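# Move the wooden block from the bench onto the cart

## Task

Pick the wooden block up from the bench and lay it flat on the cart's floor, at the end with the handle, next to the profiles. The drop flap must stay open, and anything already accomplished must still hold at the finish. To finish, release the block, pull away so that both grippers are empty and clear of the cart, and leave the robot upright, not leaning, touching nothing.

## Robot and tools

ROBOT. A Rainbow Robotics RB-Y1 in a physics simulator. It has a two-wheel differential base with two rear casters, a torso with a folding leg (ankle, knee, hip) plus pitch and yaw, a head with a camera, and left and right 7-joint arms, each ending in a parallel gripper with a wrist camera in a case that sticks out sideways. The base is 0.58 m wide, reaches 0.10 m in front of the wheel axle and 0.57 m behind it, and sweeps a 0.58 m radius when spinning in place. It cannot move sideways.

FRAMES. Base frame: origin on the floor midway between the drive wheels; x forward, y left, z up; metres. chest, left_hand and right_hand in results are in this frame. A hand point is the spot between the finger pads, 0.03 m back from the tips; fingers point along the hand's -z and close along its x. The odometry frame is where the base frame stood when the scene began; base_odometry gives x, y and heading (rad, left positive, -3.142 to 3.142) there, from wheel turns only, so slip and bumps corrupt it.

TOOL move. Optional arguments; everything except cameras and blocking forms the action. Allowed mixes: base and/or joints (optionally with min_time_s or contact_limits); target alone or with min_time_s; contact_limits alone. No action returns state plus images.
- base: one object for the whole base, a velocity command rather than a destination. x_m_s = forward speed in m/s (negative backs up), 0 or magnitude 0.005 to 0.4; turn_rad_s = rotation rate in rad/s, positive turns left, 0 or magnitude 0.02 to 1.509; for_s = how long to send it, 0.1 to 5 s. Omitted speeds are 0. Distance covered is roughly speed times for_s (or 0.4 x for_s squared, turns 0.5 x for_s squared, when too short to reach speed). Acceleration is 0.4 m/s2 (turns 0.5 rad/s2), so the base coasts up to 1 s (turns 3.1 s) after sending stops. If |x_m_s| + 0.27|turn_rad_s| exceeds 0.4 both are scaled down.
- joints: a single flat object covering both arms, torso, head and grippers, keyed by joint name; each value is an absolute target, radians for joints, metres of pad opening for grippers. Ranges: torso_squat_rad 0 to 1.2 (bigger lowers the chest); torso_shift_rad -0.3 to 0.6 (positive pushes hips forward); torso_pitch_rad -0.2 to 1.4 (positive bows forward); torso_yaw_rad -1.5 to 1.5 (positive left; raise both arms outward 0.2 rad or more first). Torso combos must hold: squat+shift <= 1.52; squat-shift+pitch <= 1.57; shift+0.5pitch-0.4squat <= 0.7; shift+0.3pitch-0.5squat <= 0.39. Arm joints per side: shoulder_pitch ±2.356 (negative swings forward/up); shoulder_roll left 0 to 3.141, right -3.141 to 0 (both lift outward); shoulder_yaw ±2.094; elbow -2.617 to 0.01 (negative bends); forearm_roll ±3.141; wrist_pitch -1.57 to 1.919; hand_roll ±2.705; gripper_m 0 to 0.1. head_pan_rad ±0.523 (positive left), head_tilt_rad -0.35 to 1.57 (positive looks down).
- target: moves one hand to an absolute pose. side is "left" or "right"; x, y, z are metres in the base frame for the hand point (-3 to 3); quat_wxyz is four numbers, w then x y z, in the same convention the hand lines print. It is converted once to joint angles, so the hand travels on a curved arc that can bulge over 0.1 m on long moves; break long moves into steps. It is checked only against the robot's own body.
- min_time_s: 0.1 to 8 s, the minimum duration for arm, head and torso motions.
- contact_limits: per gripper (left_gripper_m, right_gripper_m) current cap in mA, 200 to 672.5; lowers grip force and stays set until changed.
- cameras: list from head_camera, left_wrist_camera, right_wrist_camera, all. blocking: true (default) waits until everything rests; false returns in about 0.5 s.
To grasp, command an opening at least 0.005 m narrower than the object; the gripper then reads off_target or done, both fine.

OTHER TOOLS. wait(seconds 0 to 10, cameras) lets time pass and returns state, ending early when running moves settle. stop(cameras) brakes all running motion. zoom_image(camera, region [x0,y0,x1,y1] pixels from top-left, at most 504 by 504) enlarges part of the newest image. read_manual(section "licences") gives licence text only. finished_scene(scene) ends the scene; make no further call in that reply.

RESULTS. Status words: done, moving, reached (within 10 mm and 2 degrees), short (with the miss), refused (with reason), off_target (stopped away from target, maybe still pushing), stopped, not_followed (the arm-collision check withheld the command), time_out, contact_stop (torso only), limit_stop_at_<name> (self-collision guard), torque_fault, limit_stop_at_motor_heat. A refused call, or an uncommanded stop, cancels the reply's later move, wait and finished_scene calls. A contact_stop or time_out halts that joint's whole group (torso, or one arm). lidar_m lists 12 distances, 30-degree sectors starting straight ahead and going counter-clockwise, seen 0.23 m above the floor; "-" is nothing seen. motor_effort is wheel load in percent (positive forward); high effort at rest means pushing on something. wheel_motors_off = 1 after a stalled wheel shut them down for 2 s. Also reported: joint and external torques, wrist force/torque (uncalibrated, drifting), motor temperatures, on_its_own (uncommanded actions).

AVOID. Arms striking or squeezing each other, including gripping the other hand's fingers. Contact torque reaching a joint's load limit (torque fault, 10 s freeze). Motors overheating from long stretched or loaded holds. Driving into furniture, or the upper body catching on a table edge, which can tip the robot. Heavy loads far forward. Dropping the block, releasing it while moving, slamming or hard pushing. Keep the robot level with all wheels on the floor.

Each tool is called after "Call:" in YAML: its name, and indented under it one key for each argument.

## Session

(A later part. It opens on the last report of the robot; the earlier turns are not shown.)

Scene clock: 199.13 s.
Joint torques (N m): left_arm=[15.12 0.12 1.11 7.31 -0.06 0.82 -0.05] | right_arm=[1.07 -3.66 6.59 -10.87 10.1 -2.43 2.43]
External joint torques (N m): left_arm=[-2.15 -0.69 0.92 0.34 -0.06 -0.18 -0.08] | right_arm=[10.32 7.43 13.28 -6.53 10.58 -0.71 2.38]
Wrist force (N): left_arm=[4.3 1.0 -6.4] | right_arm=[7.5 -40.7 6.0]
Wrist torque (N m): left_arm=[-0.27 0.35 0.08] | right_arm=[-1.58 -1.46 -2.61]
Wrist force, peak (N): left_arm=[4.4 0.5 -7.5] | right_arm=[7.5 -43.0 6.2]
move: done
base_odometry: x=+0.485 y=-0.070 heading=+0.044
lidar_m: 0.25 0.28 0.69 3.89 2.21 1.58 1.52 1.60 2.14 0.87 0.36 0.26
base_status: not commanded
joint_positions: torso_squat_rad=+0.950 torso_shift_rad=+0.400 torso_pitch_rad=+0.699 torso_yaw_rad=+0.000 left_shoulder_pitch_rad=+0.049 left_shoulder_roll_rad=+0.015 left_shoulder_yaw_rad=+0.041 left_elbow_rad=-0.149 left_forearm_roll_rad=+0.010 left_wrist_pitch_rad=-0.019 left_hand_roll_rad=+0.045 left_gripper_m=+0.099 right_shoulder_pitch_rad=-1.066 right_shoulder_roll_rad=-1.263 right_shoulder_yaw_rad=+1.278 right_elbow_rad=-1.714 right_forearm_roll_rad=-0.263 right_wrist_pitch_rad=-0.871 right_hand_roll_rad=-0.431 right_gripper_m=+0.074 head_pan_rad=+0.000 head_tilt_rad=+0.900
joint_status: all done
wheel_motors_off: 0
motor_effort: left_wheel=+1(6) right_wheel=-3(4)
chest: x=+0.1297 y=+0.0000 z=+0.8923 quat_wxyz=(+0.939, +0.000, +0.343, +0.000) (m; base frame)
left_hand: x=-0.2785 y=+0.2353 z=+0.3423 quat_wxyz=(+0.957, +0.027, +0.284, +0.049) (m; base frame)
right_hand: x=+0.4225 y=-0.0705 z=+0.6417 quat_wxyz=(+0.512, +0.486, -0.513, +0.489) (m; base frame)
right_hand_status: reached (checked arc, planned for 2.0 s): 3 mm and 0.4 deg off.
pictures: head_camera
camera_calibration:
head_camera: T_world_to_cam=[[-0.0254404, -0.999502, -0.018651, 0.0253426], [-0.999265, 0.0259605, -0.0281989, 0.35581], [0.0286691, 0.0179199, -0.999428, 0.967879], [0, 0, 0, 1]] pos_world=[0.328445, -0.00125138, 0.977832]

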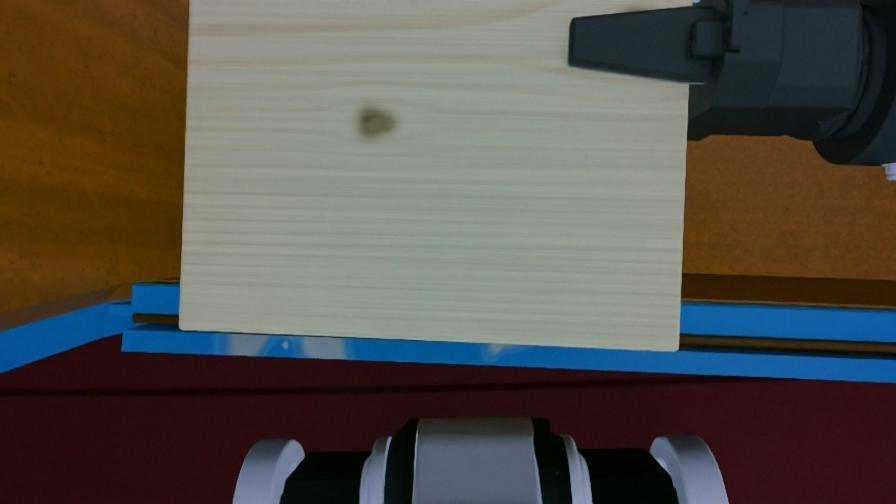

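Call:
move:
  target: {"side":"right","x":0.42,"y":-0.07,"z":0.73,"quat_wxyz":[0.5112,0.4885,-0.5112,0.4885]}
  min_time_s: 1.5

Call:
move:
  base: {"x_m_s":-0.05,"for_s":0.6}
  joints: {"left_shoulder_roll_rad":0.4}
  cameras: ["head_camera"]

Scene clock: 206.67 s.
Joint torques (N m): left_arm=[15.45 -0.08 1.06 7.21 -0.09 0.9 -0.04] | right_arm=[-15.38 -9.97 -13.29 -11.52 -2.91 -6.88 -0.64]
External joint torques (N m): left_arm=[-1.83 -0.89 0.86 0.24 -0.09 -0.1 -0.07] | right_arm=[-6.59 1.68 -5.94 -7.27 -2.45 -5.2 -0.69]
Wrist force (N): left_arm=[4.4 0.4 -6.1] | right_arm=[-24.4 1.7 0.9]
Wrist torque (N m): left_arm=[-0.22 0.38 0.06] | right_arm=[-0.18 1.22 0.42]
Wrist force, peak (N): left_arm=[5.5 0.5 -7.1] | right_arm=[7.7 -41.7 5.5]
move: done
base_odometry: x=+0.485 y=-0.070 heading=+0.044
lidar_m: 0.24 0.28 0.71 3.90 2.20 1.59 1.51 1.59 2.15 0.86 0.37 0.26
base_status: not commanded
joint_positions: torso_squat_rad=+0.950 torso_shift_rad=+0.400 torso_pitch_rad=+0.700 torso_yaw_rad=+0.000 left_shoulder_pitch_rad=+0.049 left_shoulder_roll_rad=+0.015 left_shoulder_yaw_rad=+0.041 left_elbow_rad=-0.149 left_forearm_roll_rad=+0.010 left_wrist_pitch_rad=-0.019 left_hand_roll_rad=+0.045 left_gripper_m=+0.099 right_shoulder_pitch_rad=-1.102 right_shoulder_roll_rad=-1.505 right_shoulder_yaw_rad=+1.202 right_elbow_rad=-2.049 right_forearm_roll_rad=-0.347 right_wrist_pitch_rad=-0.743 right_hand_roll_rad=-0.491 right_gripper_m=+0.074 head_pan_rad=+0.000 head_tilt_rad=+0.900
joint_status: all done
wheel_motors_off: 0
motor_effort: left_wheel=+3(4) right_wheel=-3(5)
chest: x=+0.1299 y=+0.0000 z=+0.8922 quat_wxyz=(+0.939, +0.000, +0.343, +0.000) (m; base frame)
left_hand: x=-0.2786 y=+0.2353 z=+0.3424 quat_wxyz=(+0.957, +0.027, +0.284, +0.049) (m; base frame)
right_hand: x=+0.4201 y=-0.0707 z=+0.7281 quat_wxyz=(+0.513, +0.488, -0.510, +0.488) (m; base frame)
right_hand_status: reached (checked arc, planned for 1.5 s): 2 mm and 0.3 deg off.
pictures: none

Scene clock: 207.70 s.
Joint torques (N m): left_arm=[15.77 6.4 1.82 7.16 -0.1 0.81 0.08] | right_arm=[-14.96 -9.76 -13.36 -10.79 -2.88 -6.87 -0.57]
External joint torques (N m): left_arm=[-2.53 -2.37 1.06 0.27 -0.14 -0.19 0.05] | right_arm=[-6.18 1.89 -6.01 -6.54 -2.42 -5.19 -0.62]
Wrist force (N): left_arm=[4.2 -1.2 -6.2] | right_arm=[-24.0 0.7 1.0]
Wrist torque (N m): left_arm=[-0.12 0.37 0.05] | right_arm=[-0.08 1.19 0.44]
Wrist force, peak (N): left_arm=[4.6 -0.7 -7.0] | right_arm=[-25.9 -0.1 0.9]
move: done
base_odometry: x=+0.455 y=-0.072 heading=+0.044
lidar_m: 0.28 0.30 0.79 4.00 2.14 1.55 1.48 1.55 2.10 0.98 0.39 0.29
base_status: done (sent for 0.6 of 0.6 s)
joint_positions: torso_squat_rad=+0.950 torso_shift_rad=+0.400 torso_pitch_rad=+0.701 torso_yaw_rad=+0.000 left_shoulder_pitch_rad=+0.049 left_shoulder_roll_rad=+0.400 left_shoulder_yaw_rad=+0.041 left_elbow_rad=-0.149 left_forearm_roll_rad=+0.010 left_wrist_pitch_rad=-0.019 left_hand_roll_rad=+0.045 left_gripper_m=+0.099 right_shoulder_pitch_rad=-1.102 right_shoulder_roll_rad=-1.505 right_shoulder_yaw_rad=+1.202 right_elbow_rad=-2.049 right_forearm_roll_rad=-0.347 right_wrist_pitch_rad=-0.743 right_hand_roll_rad=-0.491 right_gripper_m=+0.074 head_pan_rad=+0.000 head_tilt_rad=+0.900
joint_status: all done
wheel_motors_off: 0
motor_effort: left_wheel=+2(22) right_wheel=-1(24)
chest: x=+0.1301 y=+0.0000 z=+0.8921 quat_wxyz=(+0.939, +0.000, +0.343, +0.000) (m; base frame)
left_hand: x=-0.2407 y=+0.5206 z=+0.3907 quat_wxyz=(+0.941, +0.198, +0.272, -0.037) (m; base frame)
right_hand: x=+0.4202 y=-0.0706 z=+0.7279 quat_wxyz=(+0.513, +0.488, -0.510, +0.488) (m; base frame)
pictures: head_camera
camera_calibration:
head_camera: T_world_to_cam=[[-0.0255645, -0.9995, -0.0186247, 0.0253641], [-0.999293, 0.0260641, -0.0270955, 0.355329], [0.0275674, 0.0179189, -0.999459, 0.967759], [0, 0, 0, 1]] pos_world=[0.329048, -0.00125107, 0.977336]

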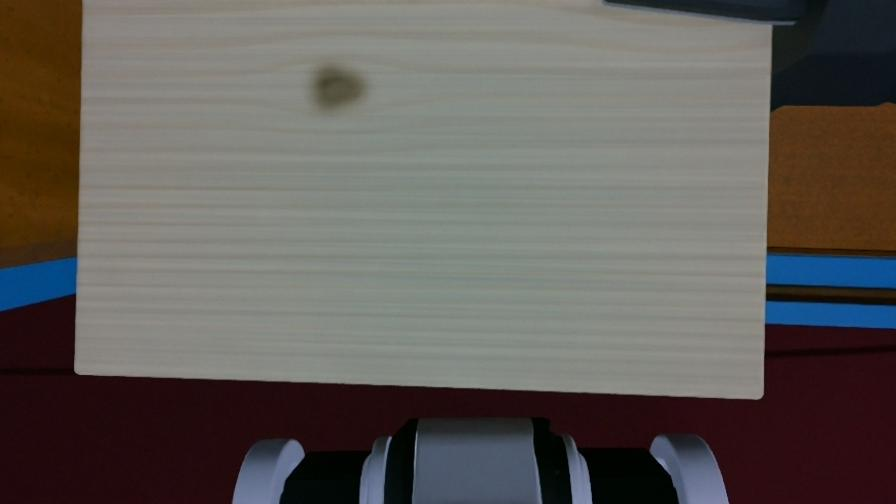

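Call:
move:
  target: {"side":"right","x":0.42,"y":-0.15,"z":0.73,"quat_wxyz":[0.5112,0.4885,-0.5112,0.4885]}
  min_time_s: 1.5

Call:
move:
  joints: {"torso_squat_rad":0.8,"torso_yaw_rad":0.2,"torso_pitch_rad":0.75}
  min_time_s: 2
  cameras: ["head_camera"]

Call:
move:
  target: {"side":"right","x":0.44,"y":-0.15,"z":0.72,"quat_wxyz":[0.5112,0.4885,-0.5112,0.4885]}
  min_time_s: 1.5
  cameras: ["head_camera"]

Scene clock: 215.33 s.
Joint torques (N m): left_arm=[16.01 6.24 1.66 7.1 0.03 0.72 0.01] | right_arm=[-10.44 -14.19 -9.66 -7.92 -3.25 -6.95 -0.59]
External joint torques (N m): left_arm=[-2.3 -2.5 0.89 0.22 -0.01 -0.28 -0.02] | right_arm=[-2.94 0.08 -2.86 -5.36 -2.56 -5.28 -0.64]
Wrist force (N): left_arm=[4.3 -1.5 -6.6] | right_arm=[-24.0 0.4 0.5]
Wrist torque (N m): left_arm=[-0.06 0.37 0.00] | right_arm=[-0.16 1.26 0.40]
Wrist force, peak (N): left_arm=[4.8 -0.6 -7.1] | right_arm=[-25.3 0.1 0.1]
move: done
base_odometry: x=+0.455 y=-0.072 heading=+0.044
lidar_m: 0.29 0.31 0.79 4.02 2.15 1.55 1.48 1.56 2.12 0.96 0.41 0.29
base_status: not commanded
joint_positions: torso_squat_rad=+0.950 torso_shift_rad=+0.400 torso_pitch_rad=+0.701 torso_yaw_rad=+0.000 left_shoulder_pitch_rad=+0.049 left_shoulder_roll_rad=+0.400 left_shoulder_yaw_rad=+0.041 left_elbow_rad=-0.149 left_forearm_roll_rad=+0.010 left_wrist_pitch_rad=-0.019 left_hand_roll_rad=+0.045 left_gripper_m=+0.099 right_shoulder_pitch_rad=-1.029 right_shoulder_roll_rad=-1.661 right_shoulder_yaw_rad=+1.218 right_elbow_rad=-1.922 right_forearm_roll_rad=-0.336 right_wrist_pitch_rad=-1.036 right_hand_roll_rad=-0.498 right_gripper_m=+0.074 head_pan_rad=+0.000 head_tilt_rad=+0.900
joint_status: all done
wheel_motors_off: 0
motor_effort: left_wheel=+1(2) right_wheel=-1(3)
chest: x=+0.1301 y=+0.0000 z=+0.8921 quat_wxyz=(+0.939, +0.000, +0.343, +0.000) (m; base frame)
left_hand: x=-0.2407 y=+0.5205 z=+0.3907 quat_wxyz=(+0.941, +0.198, +0.272, -0.037) (m; base frame)
right_hand: x=+0.4198 y=-0.1497 z=+0.7291 quat_wxyz=(+0.514, +0.486, -0.510, +0.489) (m; base frame)
right_hand_status: reached (checked arc, planned for 1.5 s): 1 mm and 0.4 deg off.
pictures: none

Scene clock: 217.63 s.
Joint torques (N m): left_arm=[16.53 9.54 1.98 7.43 0.09 0.93 0.07] | right_arm=[-10.94 -12.19 -9.42 -9.56 -3.26 -7.04 -0.69]
External joint torques (N m): left_arm=[-2.51 -2.42 0.97 0.33 0.03 -0.13 0.04] | right_arm=[-3.3 0.66 -2.65 -5.83 -2.68 -5.35 -0.74]
Wrist force (N): left_arm=[4.2 -2.3 -5.9] | right_arm=[-24.6 -0.4 4.3]
Wrist torque (N m): left_arm=[0.00 0.39 0.05] | right_arm=[-0.18 1.21 0.45]
Wrist force, peak (N): left_arm=[4.7 -0.6 -7.2] | right_arm=[-24.6 -0.4 4.3]
move: done
base_odometry: x=+0.455 y=-0.072 heading=+0.044
lidar_m: 0.28 0.30 0.79 3.99 2.14 1.54 1.48 1.56 2.12 0.98 0.38 0.29
base_status: not commanded
joint_positions: torso_squat_rad=+0.800 torso_shift_rad=+0.400 torso_pitch_rad=+0.751 torso_yaw_rad=+0.200 left_shoulder_pitch_rad=+0.049 left_shoulder_roll_rad=+0.400 left_shoulder_yaw_rad=+0.041 left_elbow_rad=-0.149 left_forearm_roll_rad=+0.010 left_wrist_pitch_rad=-0.019 left_hand_roll_rad=+0.045 left_gripper_m=+0.099 right_shoulder_pitch_rad=-1.029 right_shoulder_roll_rad=-1.661 right_shoulder_yaw_rad=+1.218 right_elbow_rad=-1.921 right_forearm_roll_rad=-0.336 right_wrist_pitch_rad=-1.036 right_hand_roll_rad=-0.498 right_gripper_m=+0.074 head_pan_rad=+0.000 head_tilt_rad=+0.900
joint_status: all done
wheel_motors_off: 0
motor_effort: left_wheel=+1(2) right_wheel=-1(2)
chest: x=+0.1732 y=+0.0000 z=+0.9559 quat_wxyz=(+0.926, +0.037, +0.365, +0.093) (m; base frame)
left_hand: x=-0.2985 y=+0.5180 z=+0.5448 quat_wxyz=(+0.919, +0.238, +0.311, +0.047) (m; base frame)
right_hand: x=+0.4714 y=-0.0819 z=+0.7626 quat_wxyz=(+0.455, +0.568, -0.491, +0.479) (m; base frame)
pictures: head_camera
camera_calibration:
head_camera: T_world_to_cam=[[0.118843, -0.981083, -0.152817, 0.13085], [-0.992296, -0.122778, 0.0165418, 0.357159], [-0.0349914, 0.149674, -0.988116, 1.03042], [0, 0, 0, 1]] pos_world=[0.374912, 0.0179985, 1.03226]

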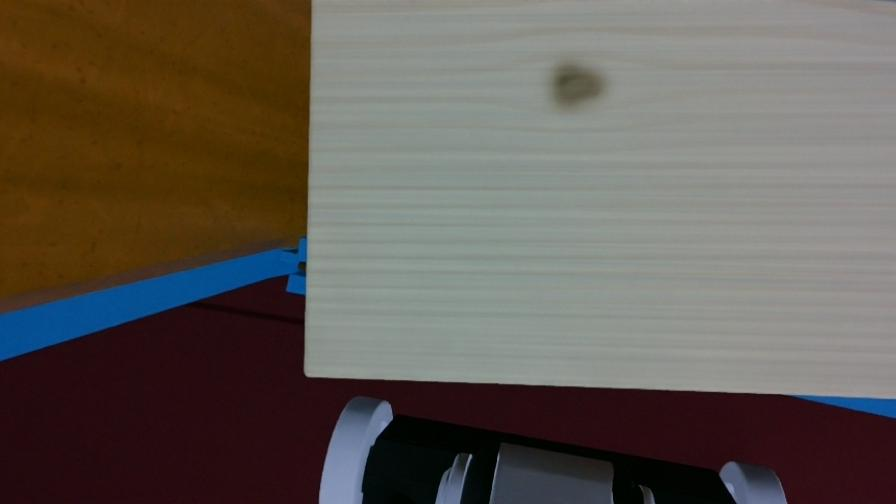

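Scene clock: 219.47 s.
Joint torques (N m): left_arm=[16.72 9.47 1.6 7.35 0.05 0.89 0.06] | right_arm=[-6.56 -14.56 -6.69 -10.52 -1.62 -8 -0.18]
External joint torques (N m): left_arm=[-2.32 -2.5 0.6 0.25 0 -0.17 0.02] | right_arm=[-2.1 0.21 -2.22 -7.46 -1.45 -6.13 -0.22]
Wrist force (N): left_arm=[3.7 -1.5 -5.3] | right_arm=[-24.1 0.5 1.1]
Wrist torque (N m): left_arm=[-0.05 0.29 0.05] | right_arm=[-0.14 1.29 0.27]
Wrist force, peak (N): left_arm=[4.8 -2.1 -6.3] | right_arm=[-25.0 0.8 1.5]
move: done
base_odometry: x=+0.455 y=-0.072 heading=+0.044
lidar_m: 0.27 0.31 0.79 4.01 2.13 1.54 1.48 1.56 2.12 0.96 0.41 0.30
base_status: not commanded
joint_positions: torso_squat_rad=+0.800 torso_shift_rad=+0.400 torso_pitch_rad=+0.751 torso_yaw_rad=+0.200 left_shoulder_pitch_rad=+0.049 left_shoulder_roll_rad=+0.400 left_shoulder_yaw_rad=+0.041 left_elbow_rad=-0.149 left_forearm_roll_rad=+0.010 left_wrist_pitch_rad=-0.019 left_hand_roll_rad=+0.045 left_gripper_m=+0.099 right_shoulder_pitch_rad=-0.823 right_shoulder_roll_rad=-1.808 right_shoulder_yaw_rad=+1.309 right_elbow_rad=-1.931 right_forearm_roll_rad=-0.457 right_wrist_pitch_rad=-1.099 right_hand_roll_rad=-0.162 right_gripper_m=+0.074 head_pan_rad=+0.000 head_tilt_rad=+0.900
joint_status: all done
wheel_motors_off: 0
motor_effort: left_wheel=+1(2) right_wheel=+0(3)
chest: x=+0.1732 y=+0.0000 z=+0.9559 quat_wxyz=(+0.926, +0.037, +0.365, +0.093) (m; base frame)
left_hand: x=-0.2985 y=+0.5180 z=+0.5448 quat_wxyz=(+0.919, +0.238, +0.311, +0.047) (m; base frame)
right_hand: x=+0.4402 y=-0.1503 z=+0.7192 quat_wxyz=(+0.513, +0.487, -0.507, +0.493) (m; base frame)
right_hand_status: reached (checked arc, planned for 1.5 s): 1 mm and 0.8 deg off.
pictures: head_camera
camera_calibration:
head_camera: T_world_to_cam=[[0.118842, -0.981085, -0.152806, 0.13085], [-0.9923, -0.122762, 0.016444, 0.357161], [-0.0348916, 0.149675, -0.988119, 1.03038], [0, 0, 0, 1]] pos_world=[0.374812, 0.0179985, 1.03226]

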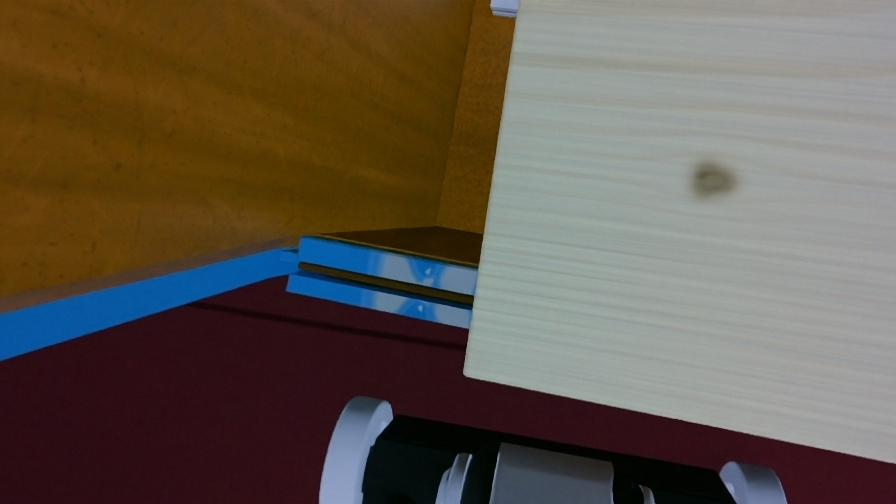

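Call:
move:
  base: {"x_m_s":0.05,"for_s":0.6}
  joints: {"torso_yaw_rad":0.4,"torso_pitch_rad":0.9}
  min_time_s: 2

Call:
move:
  target: {"side":"right","x":0.47,"y":-0.13,"z":0.70,"quat_wxyz":[0.5112,0.4885,-0.5112,0.4885]}
  min_time_s: 1.5
  cameras: ["head_camera"]

Scene clock: 227.57 s.
Joint torques (N m): left_arm=[18.48 12.77 2.2 7.83 0.03 1.09 -0.02] | right_arm=[-6.71 -11.72 -6.56 -11.89 -0.63 -7.83 -0.16]
External joint torques (N m): left_arm=[-2.2 -2.45 0.95 0.22 -0.04 -0.12 -0.06] | right_arm=[-2.98 1.02 -2.79 -7.16 -0.75 -5.96 -0.21]
Wrist force (N): left_arm=[5.4 -2.9 -5.4] | right_arm=[-24.0 -2.6 4.3]
Wrist torque (N m): left_arm=[0.05 0.46 0.10] | right_arm=[-0.30 1.24 0.25]
Wrist force, peak (N): left_arm=[4.5 -1.8 -6.7] | right_arm=[-25.3 -0.9 2.0]
move: done
base_odometry: x=+0.485 y=-0.070 heading=+0.044
lidar_m: 0.25 0.27 0.71 3.89 2.20 1.59 1.51 1.60 2.15 0.87 0.36 0.26
base_status: done (sent for 0.6 of 0.6 s)
joint_positions: torso_squat_rad=+0.800 torso_shift_rad=+0.400 torso_pitch_rad=+0.901 torso_yaw_rad=+0.400 left_shoulder_pitch_rad=+0.049 left_shoulder_roll_rad=+0.400 left_shoulder_yaw_rad=+0.041 left_elbow_rad=-0.149 left_forearm_roll_rad=+0.010 left_wrist_pitch_rad=-0.019 left_hand_roll_rad=+0.045 left_gripper_m=+0.099 right_shoulder_pitch_rad=-0.823 right_shoulder_roll_rad=-1.808 right_shoulder_yaw_rad=+1.310 right_elbow_rad=-1.931 right_forearm_roll_rad=-0.458 right_wrist_pitch_rad=-1.099 right_hand_roll_rad=-0.162 right_gripper_m=+0.074 head_pan_rad=+0.000 head_tilt_rad=+0.900
joint_status: all done
wheel_motors_off: 0
motor_effort: left_wheel=-1(24) right_wheel=+1(24)
chest: x=+0.2046 y=+0.0000 z=+0.9219 quat_wxyz=(+0.882, +0.086, +0.427, +0.179) (m; base frame)
left_hand: x=-0.3862 y=+0.4949 z=+0.6654 quat_wxyz=(+0.868, +0.286, +0.390, +0.114) (m; base frame)
right_hand: x=+0.4474 y=-0.0765 z=+0.6301 quat_wxyz=(+0.478, +0.591, -0.468, +0.450) (m; base frame)
pictures: none

Scene clock: 229.40 s.
Joint torques (N m): left_arm=[18.37 13.13 2.28 7.84 -0.1 0.91 -0.03] | right_arm=[-4.63 -13.82 -4.4 -10.32 0.39 -7.76 -0.28]
External joint torques (N m): left_arm=[-2.31 -2.08 1.04 0.23 -0.17 -0.3 -0.07] | right_arm=[-1.74 0.6 -1.67 -7.06 0.1 -5.87 -0.33]
Wrist force (N): left_arm=[4.5 -3.2 -5.3] | right_arm=[-24.5 1.0 0.8]
Wrist torque (N m): left_arm=[0.03 0.37 0.05] | right_arm=[-0.17 1.25 0.26]
Wrist force, peak (N): left_arm=[4.9 -3.2 -5.7] | right_arm=[-24.6 -2.9 4.5]
move: done
base_odometry: x=+0.485 y=-0.070 heading=+0.044
lidar_m: 0.25 0.27 0.69 3.92 2.19 1.59 1.51 1.58 2.14 0.87 0.36 0.26
base_status: not commanded
joint_positions: torso_squat_rad=+0.800 torso_shift_rad=+0.400 torso_pitch_rad=+0.901 torso_yaw_rad=+0.400 left_shoulder_pitch_rad=+0.049 left_shoulder_roll_rad=+0.400 left_shoulder_yaw_rad=+0.041 left_elbow_rad=-0.149 left_forearm_roll_rad=+0.010 left_wrist_pitch_rad=-0.019 left_hand_roll_rad=+0.045 left_gripper_m=+0.099 right_shoulder_pitch_rad=-0.773 right_shoulder_roll_rad=-2.256 right_shoulder_yaw_rad=+1.376 right_elbow_rad=-2.216 right_forearm_roll_rad=-0.670 right_wrist_pitch_rad=-1.173 right_hand_roll_rad=+0.110 right_gripper_m=+0.074 head_pan_rad=+0.000 head_tilt_rad=+0.900
joint_status: all done
wheel_motors_off: 0
motor_effort: left_wheel=+0(2) right_wheel=+0(2)
chest: x=+0.2046 y=+0.0000 z=+0.9219 quat_wxyz=(+0.882, +0.086, +0.427, +0.179) (m; base frame)
left_hand: x=-0.3862 y=+0.4949 z=+0.6654 quat_wxyz=(+0.868, +0.286, +0.390, +0.114) (m; base frame)
right_hand: x=+0.4703 y=-0.1302 z=+0.6991 quat_wxyz=(+0.512, +0.488, -0.511, +0.489) (m; base frame)
right_hand_status: reached (checked arc, planned for 1.5 s): 1 mm and 0.2 deg off.
pictures: head_camera
camera_calibration:
head_camera: T_world_to_cam=[[0.213365, -0.923588, -0.318528, 0.255399], [-0.954471, -0.266632, 0.133763, 0.273034], [-0.208472, 0.275486, -0.938428, 0.987546], [0, 0, 0, 1]] pos_world=[0.411986, 0.036628, 0.97157]

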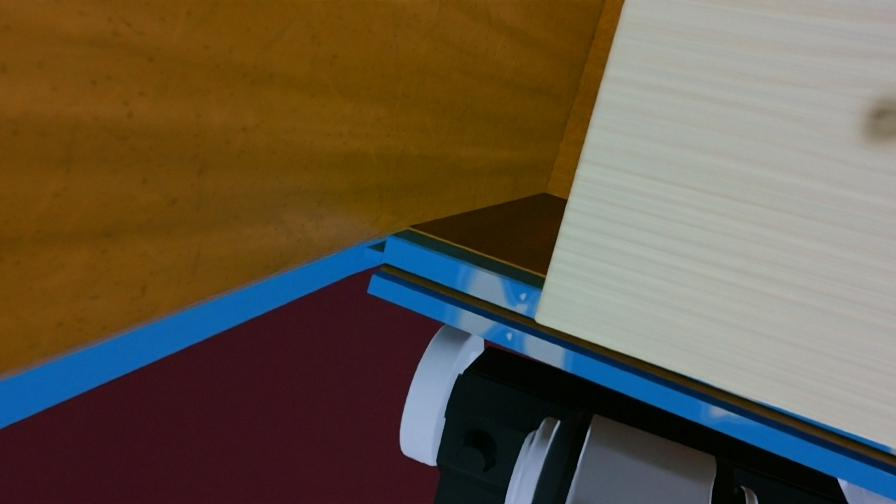

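Call:
move:
  target: {"side":"right","x":0.482,"y":-0.08,"z":0.68,"quat_wxyz":[0.5112,0.4885,-0.5112,0.4885]}
  min_time_s: 1.5

Call:
move:
  target: {"side":"right","x":0.482,"y":-0.08,"z":0.58,"quat_wxyz":[0.5112,0.4885,-0.5112,0.4885]}
  min_time_s: 2
  cameras: ["head_camera"]

Scene clock: 234.10 s.
Joint torques (N m): left_arm=[18.73 12.74 2.28 7.99 -0.02 1.12 -0.05] | right_arm=[-9.99 -9.99 -9.66 -12.48 0.06 -7.65 -0.68]
External joint torques (N m): left_arm=[-1.96 -2.47 1.03 0.38 -0.09 -0.1 -0.09] | right_arm=[-6 3.4 -5.58 -8.07 -0.23 -5.75 -0.73]
Wrist force (N): left_arm=[4.7 -2.5 -4.4] | right_arm=[-24.2 1.1 1.1]
Wrist torque (N m): left_arm=[0.03 0.36 0.07] | right_arm=[-0.18 1.24 0.45]
Wrist force, peak (N): left_arm=[5.2 -2.7 -5.9] | right_arm=[-25.2 1.4 0.8]
move: done
base_odometry: x=+0.485 y=-0.070 heading=+0.044
lidar_m: 0.25 0.28 0.68 3.90 2.20 1.59 1.50 1.59 2.15 0.88 0.36 0.27
base_status: not commanded
joint_positions: torso_squat_rad=+0.800 torso_shift_rad=+0.400 torso_pitch_rad=+0.901 torso_yaw_rad=+0.400 left_shoulder_pitch_rad=+0.049 left_shoulder_roll_rad=+0.400 left_shoulder_yaw_rad=+0.041 left_elbow_rad=-0.149 left_forearm_roll_rad=+0.010 left_wrist_pitch_rad=-0.019 left_hand_roll_rad=+0.045 left_gripper_m=+0.099 right_shoulder_pitch_rad=-0.813 right_shoulder_roll_rad=-2.098 right_shoulder_yaw_rad=+1.265 right_elbow_rad=-2.225 right_forearm_roll_rad=-0.715 right_wrist_pitch_rad=-0.954 right_hand_roll_rad=+0.095 right_gripper_m=+0.074 head_pan_rad=+0.000 head_tilt_rad=+0.900
joint_status: all done
wheel_motors_off: 0
motor_effort: left_wheel=-1(2) right_wheel=+1(3)
chest: x=+0.2046 y=+0.0000 z=+0.9219 quat_wxyz=(+0.882, +0.086, +0.427, +0.179) (m; base frame)
left_hand: x=-0.3862 y=+0.4949 z=+0.6654 quat_wxyz=(+0.868, +0.286, +0.390, +0.114) (m; base frame)
right_hand: x=+0.4819 y=-0.0808 z=+0.6785 quat_wxyz=(+0.513, +0.487, -0.510, +0.489) (m; base frame)
right_hand_status: reached (checked arc, planned for 1.5 s): 2 mm and 0.3 deg off.
pictures: none

Scene clock: 236.43 s.
Joint torques (N m): left_arm=[18.62 12.75 1.93 7.92 0.02 0.99 -0.03] | right_arm=[-6.42 -9.64 -6.01 -11.12 0.15 -7.95 -0.56]
External joint torques (N m): left_arm=[-2.06 -2.46 0.68 0.31 -0.04 -0.22 -0.07] | right_arm=[-2.51 3.37 -2.07 -6.84 -0.04 -6.05 -0.61]
Wrist force (N): left_arm=[4.8 -3.1 -5.1] | right_arm=[-24.5 1.0 0.6]
Wrist torque (N m): left_arm=[0.09 0.39 0.04] | right_arm=[-0.20 1.20 0.44]
Wrist force, peak (N): left_arm=[5.6 -3.2 -5.0] | right_arm=[-25.1 0.8 0.6]
move: done
base_odometry: x=+0.485 y=-0.070 heading=+0.044
lidar_m: 0.25 0.28 0.71 3.90 2.18 1.58 1.51 1.58 2.16 0.86 0.36 0.26
base_status: not commanded
joint_positions: torso_squat_rad=+0.800 torso_shift_rad=+0.400 torso_pitch_rad=+0.901 torso_yaw_rad=+0.400 left_shoulder_pitch_rad=+0.049 left_shoulder_roll_rad=+0.400 left_shoulder_yaw_rad=+0.041 left_elbow_rad=-0.149 left_forearm_roll_rad=+0.010 left_wrist_pitch_rad=-0.019 left_hand_roll_rad=+0.045 left_gripper_m=+0.099 right_shoulder_pitch_rad=-0.793 right_shoulder_roll_rad=-1.758 right_shoulder_yaw_rad=+1.281 right_elbow_rad=-1.832 right_forearm_roll_rad=-0.578 right_wrist_pitch_rad=-0.999 right_hand_roll_rad=+0.036 right_gripper_m=+0.074 head_pan_rad=+0.000 head_tilt_rad=+0.900
joint_status: all done
wheel_motors_off: 0
motor_effort: left_wheel=-2(2) right_wheel=+3(3)
chest: x=+0.2046 y=+0.0000 z=+0.9219 quat_wxyz=(+0.882, +0.086, +0.427, +0.179) (m; base frame)
left_hand: x=-0.3862 y=+0.4949 z=+0.6654 quat_wxyz=(+0.868, +0.286, +0.390, +0.114) (m; base frame)
right_hand: x=+0.4819 y=-0.0807 z=+0.5789 quat_wxyz=(+0.513, +0.487, -0.510, +0.490) (m; base frame)
right_hand_status: reached (checked arc, planned for 2.0 s): 1 mm and 0.4 deg off.
pictures: head_camera
camera_calibration:
head_camera: T_world_to_cam=[[0.213365, -0.923588, -0.318528, 0.255399], [-0.954471, -0.266632, 0.133763, 0.273034], [-0.208472, 0.275486, -0.938428, 0.987546], [0, 0, 0, 1]] pos_world=[0.411986, 0.036628, 0.97157]

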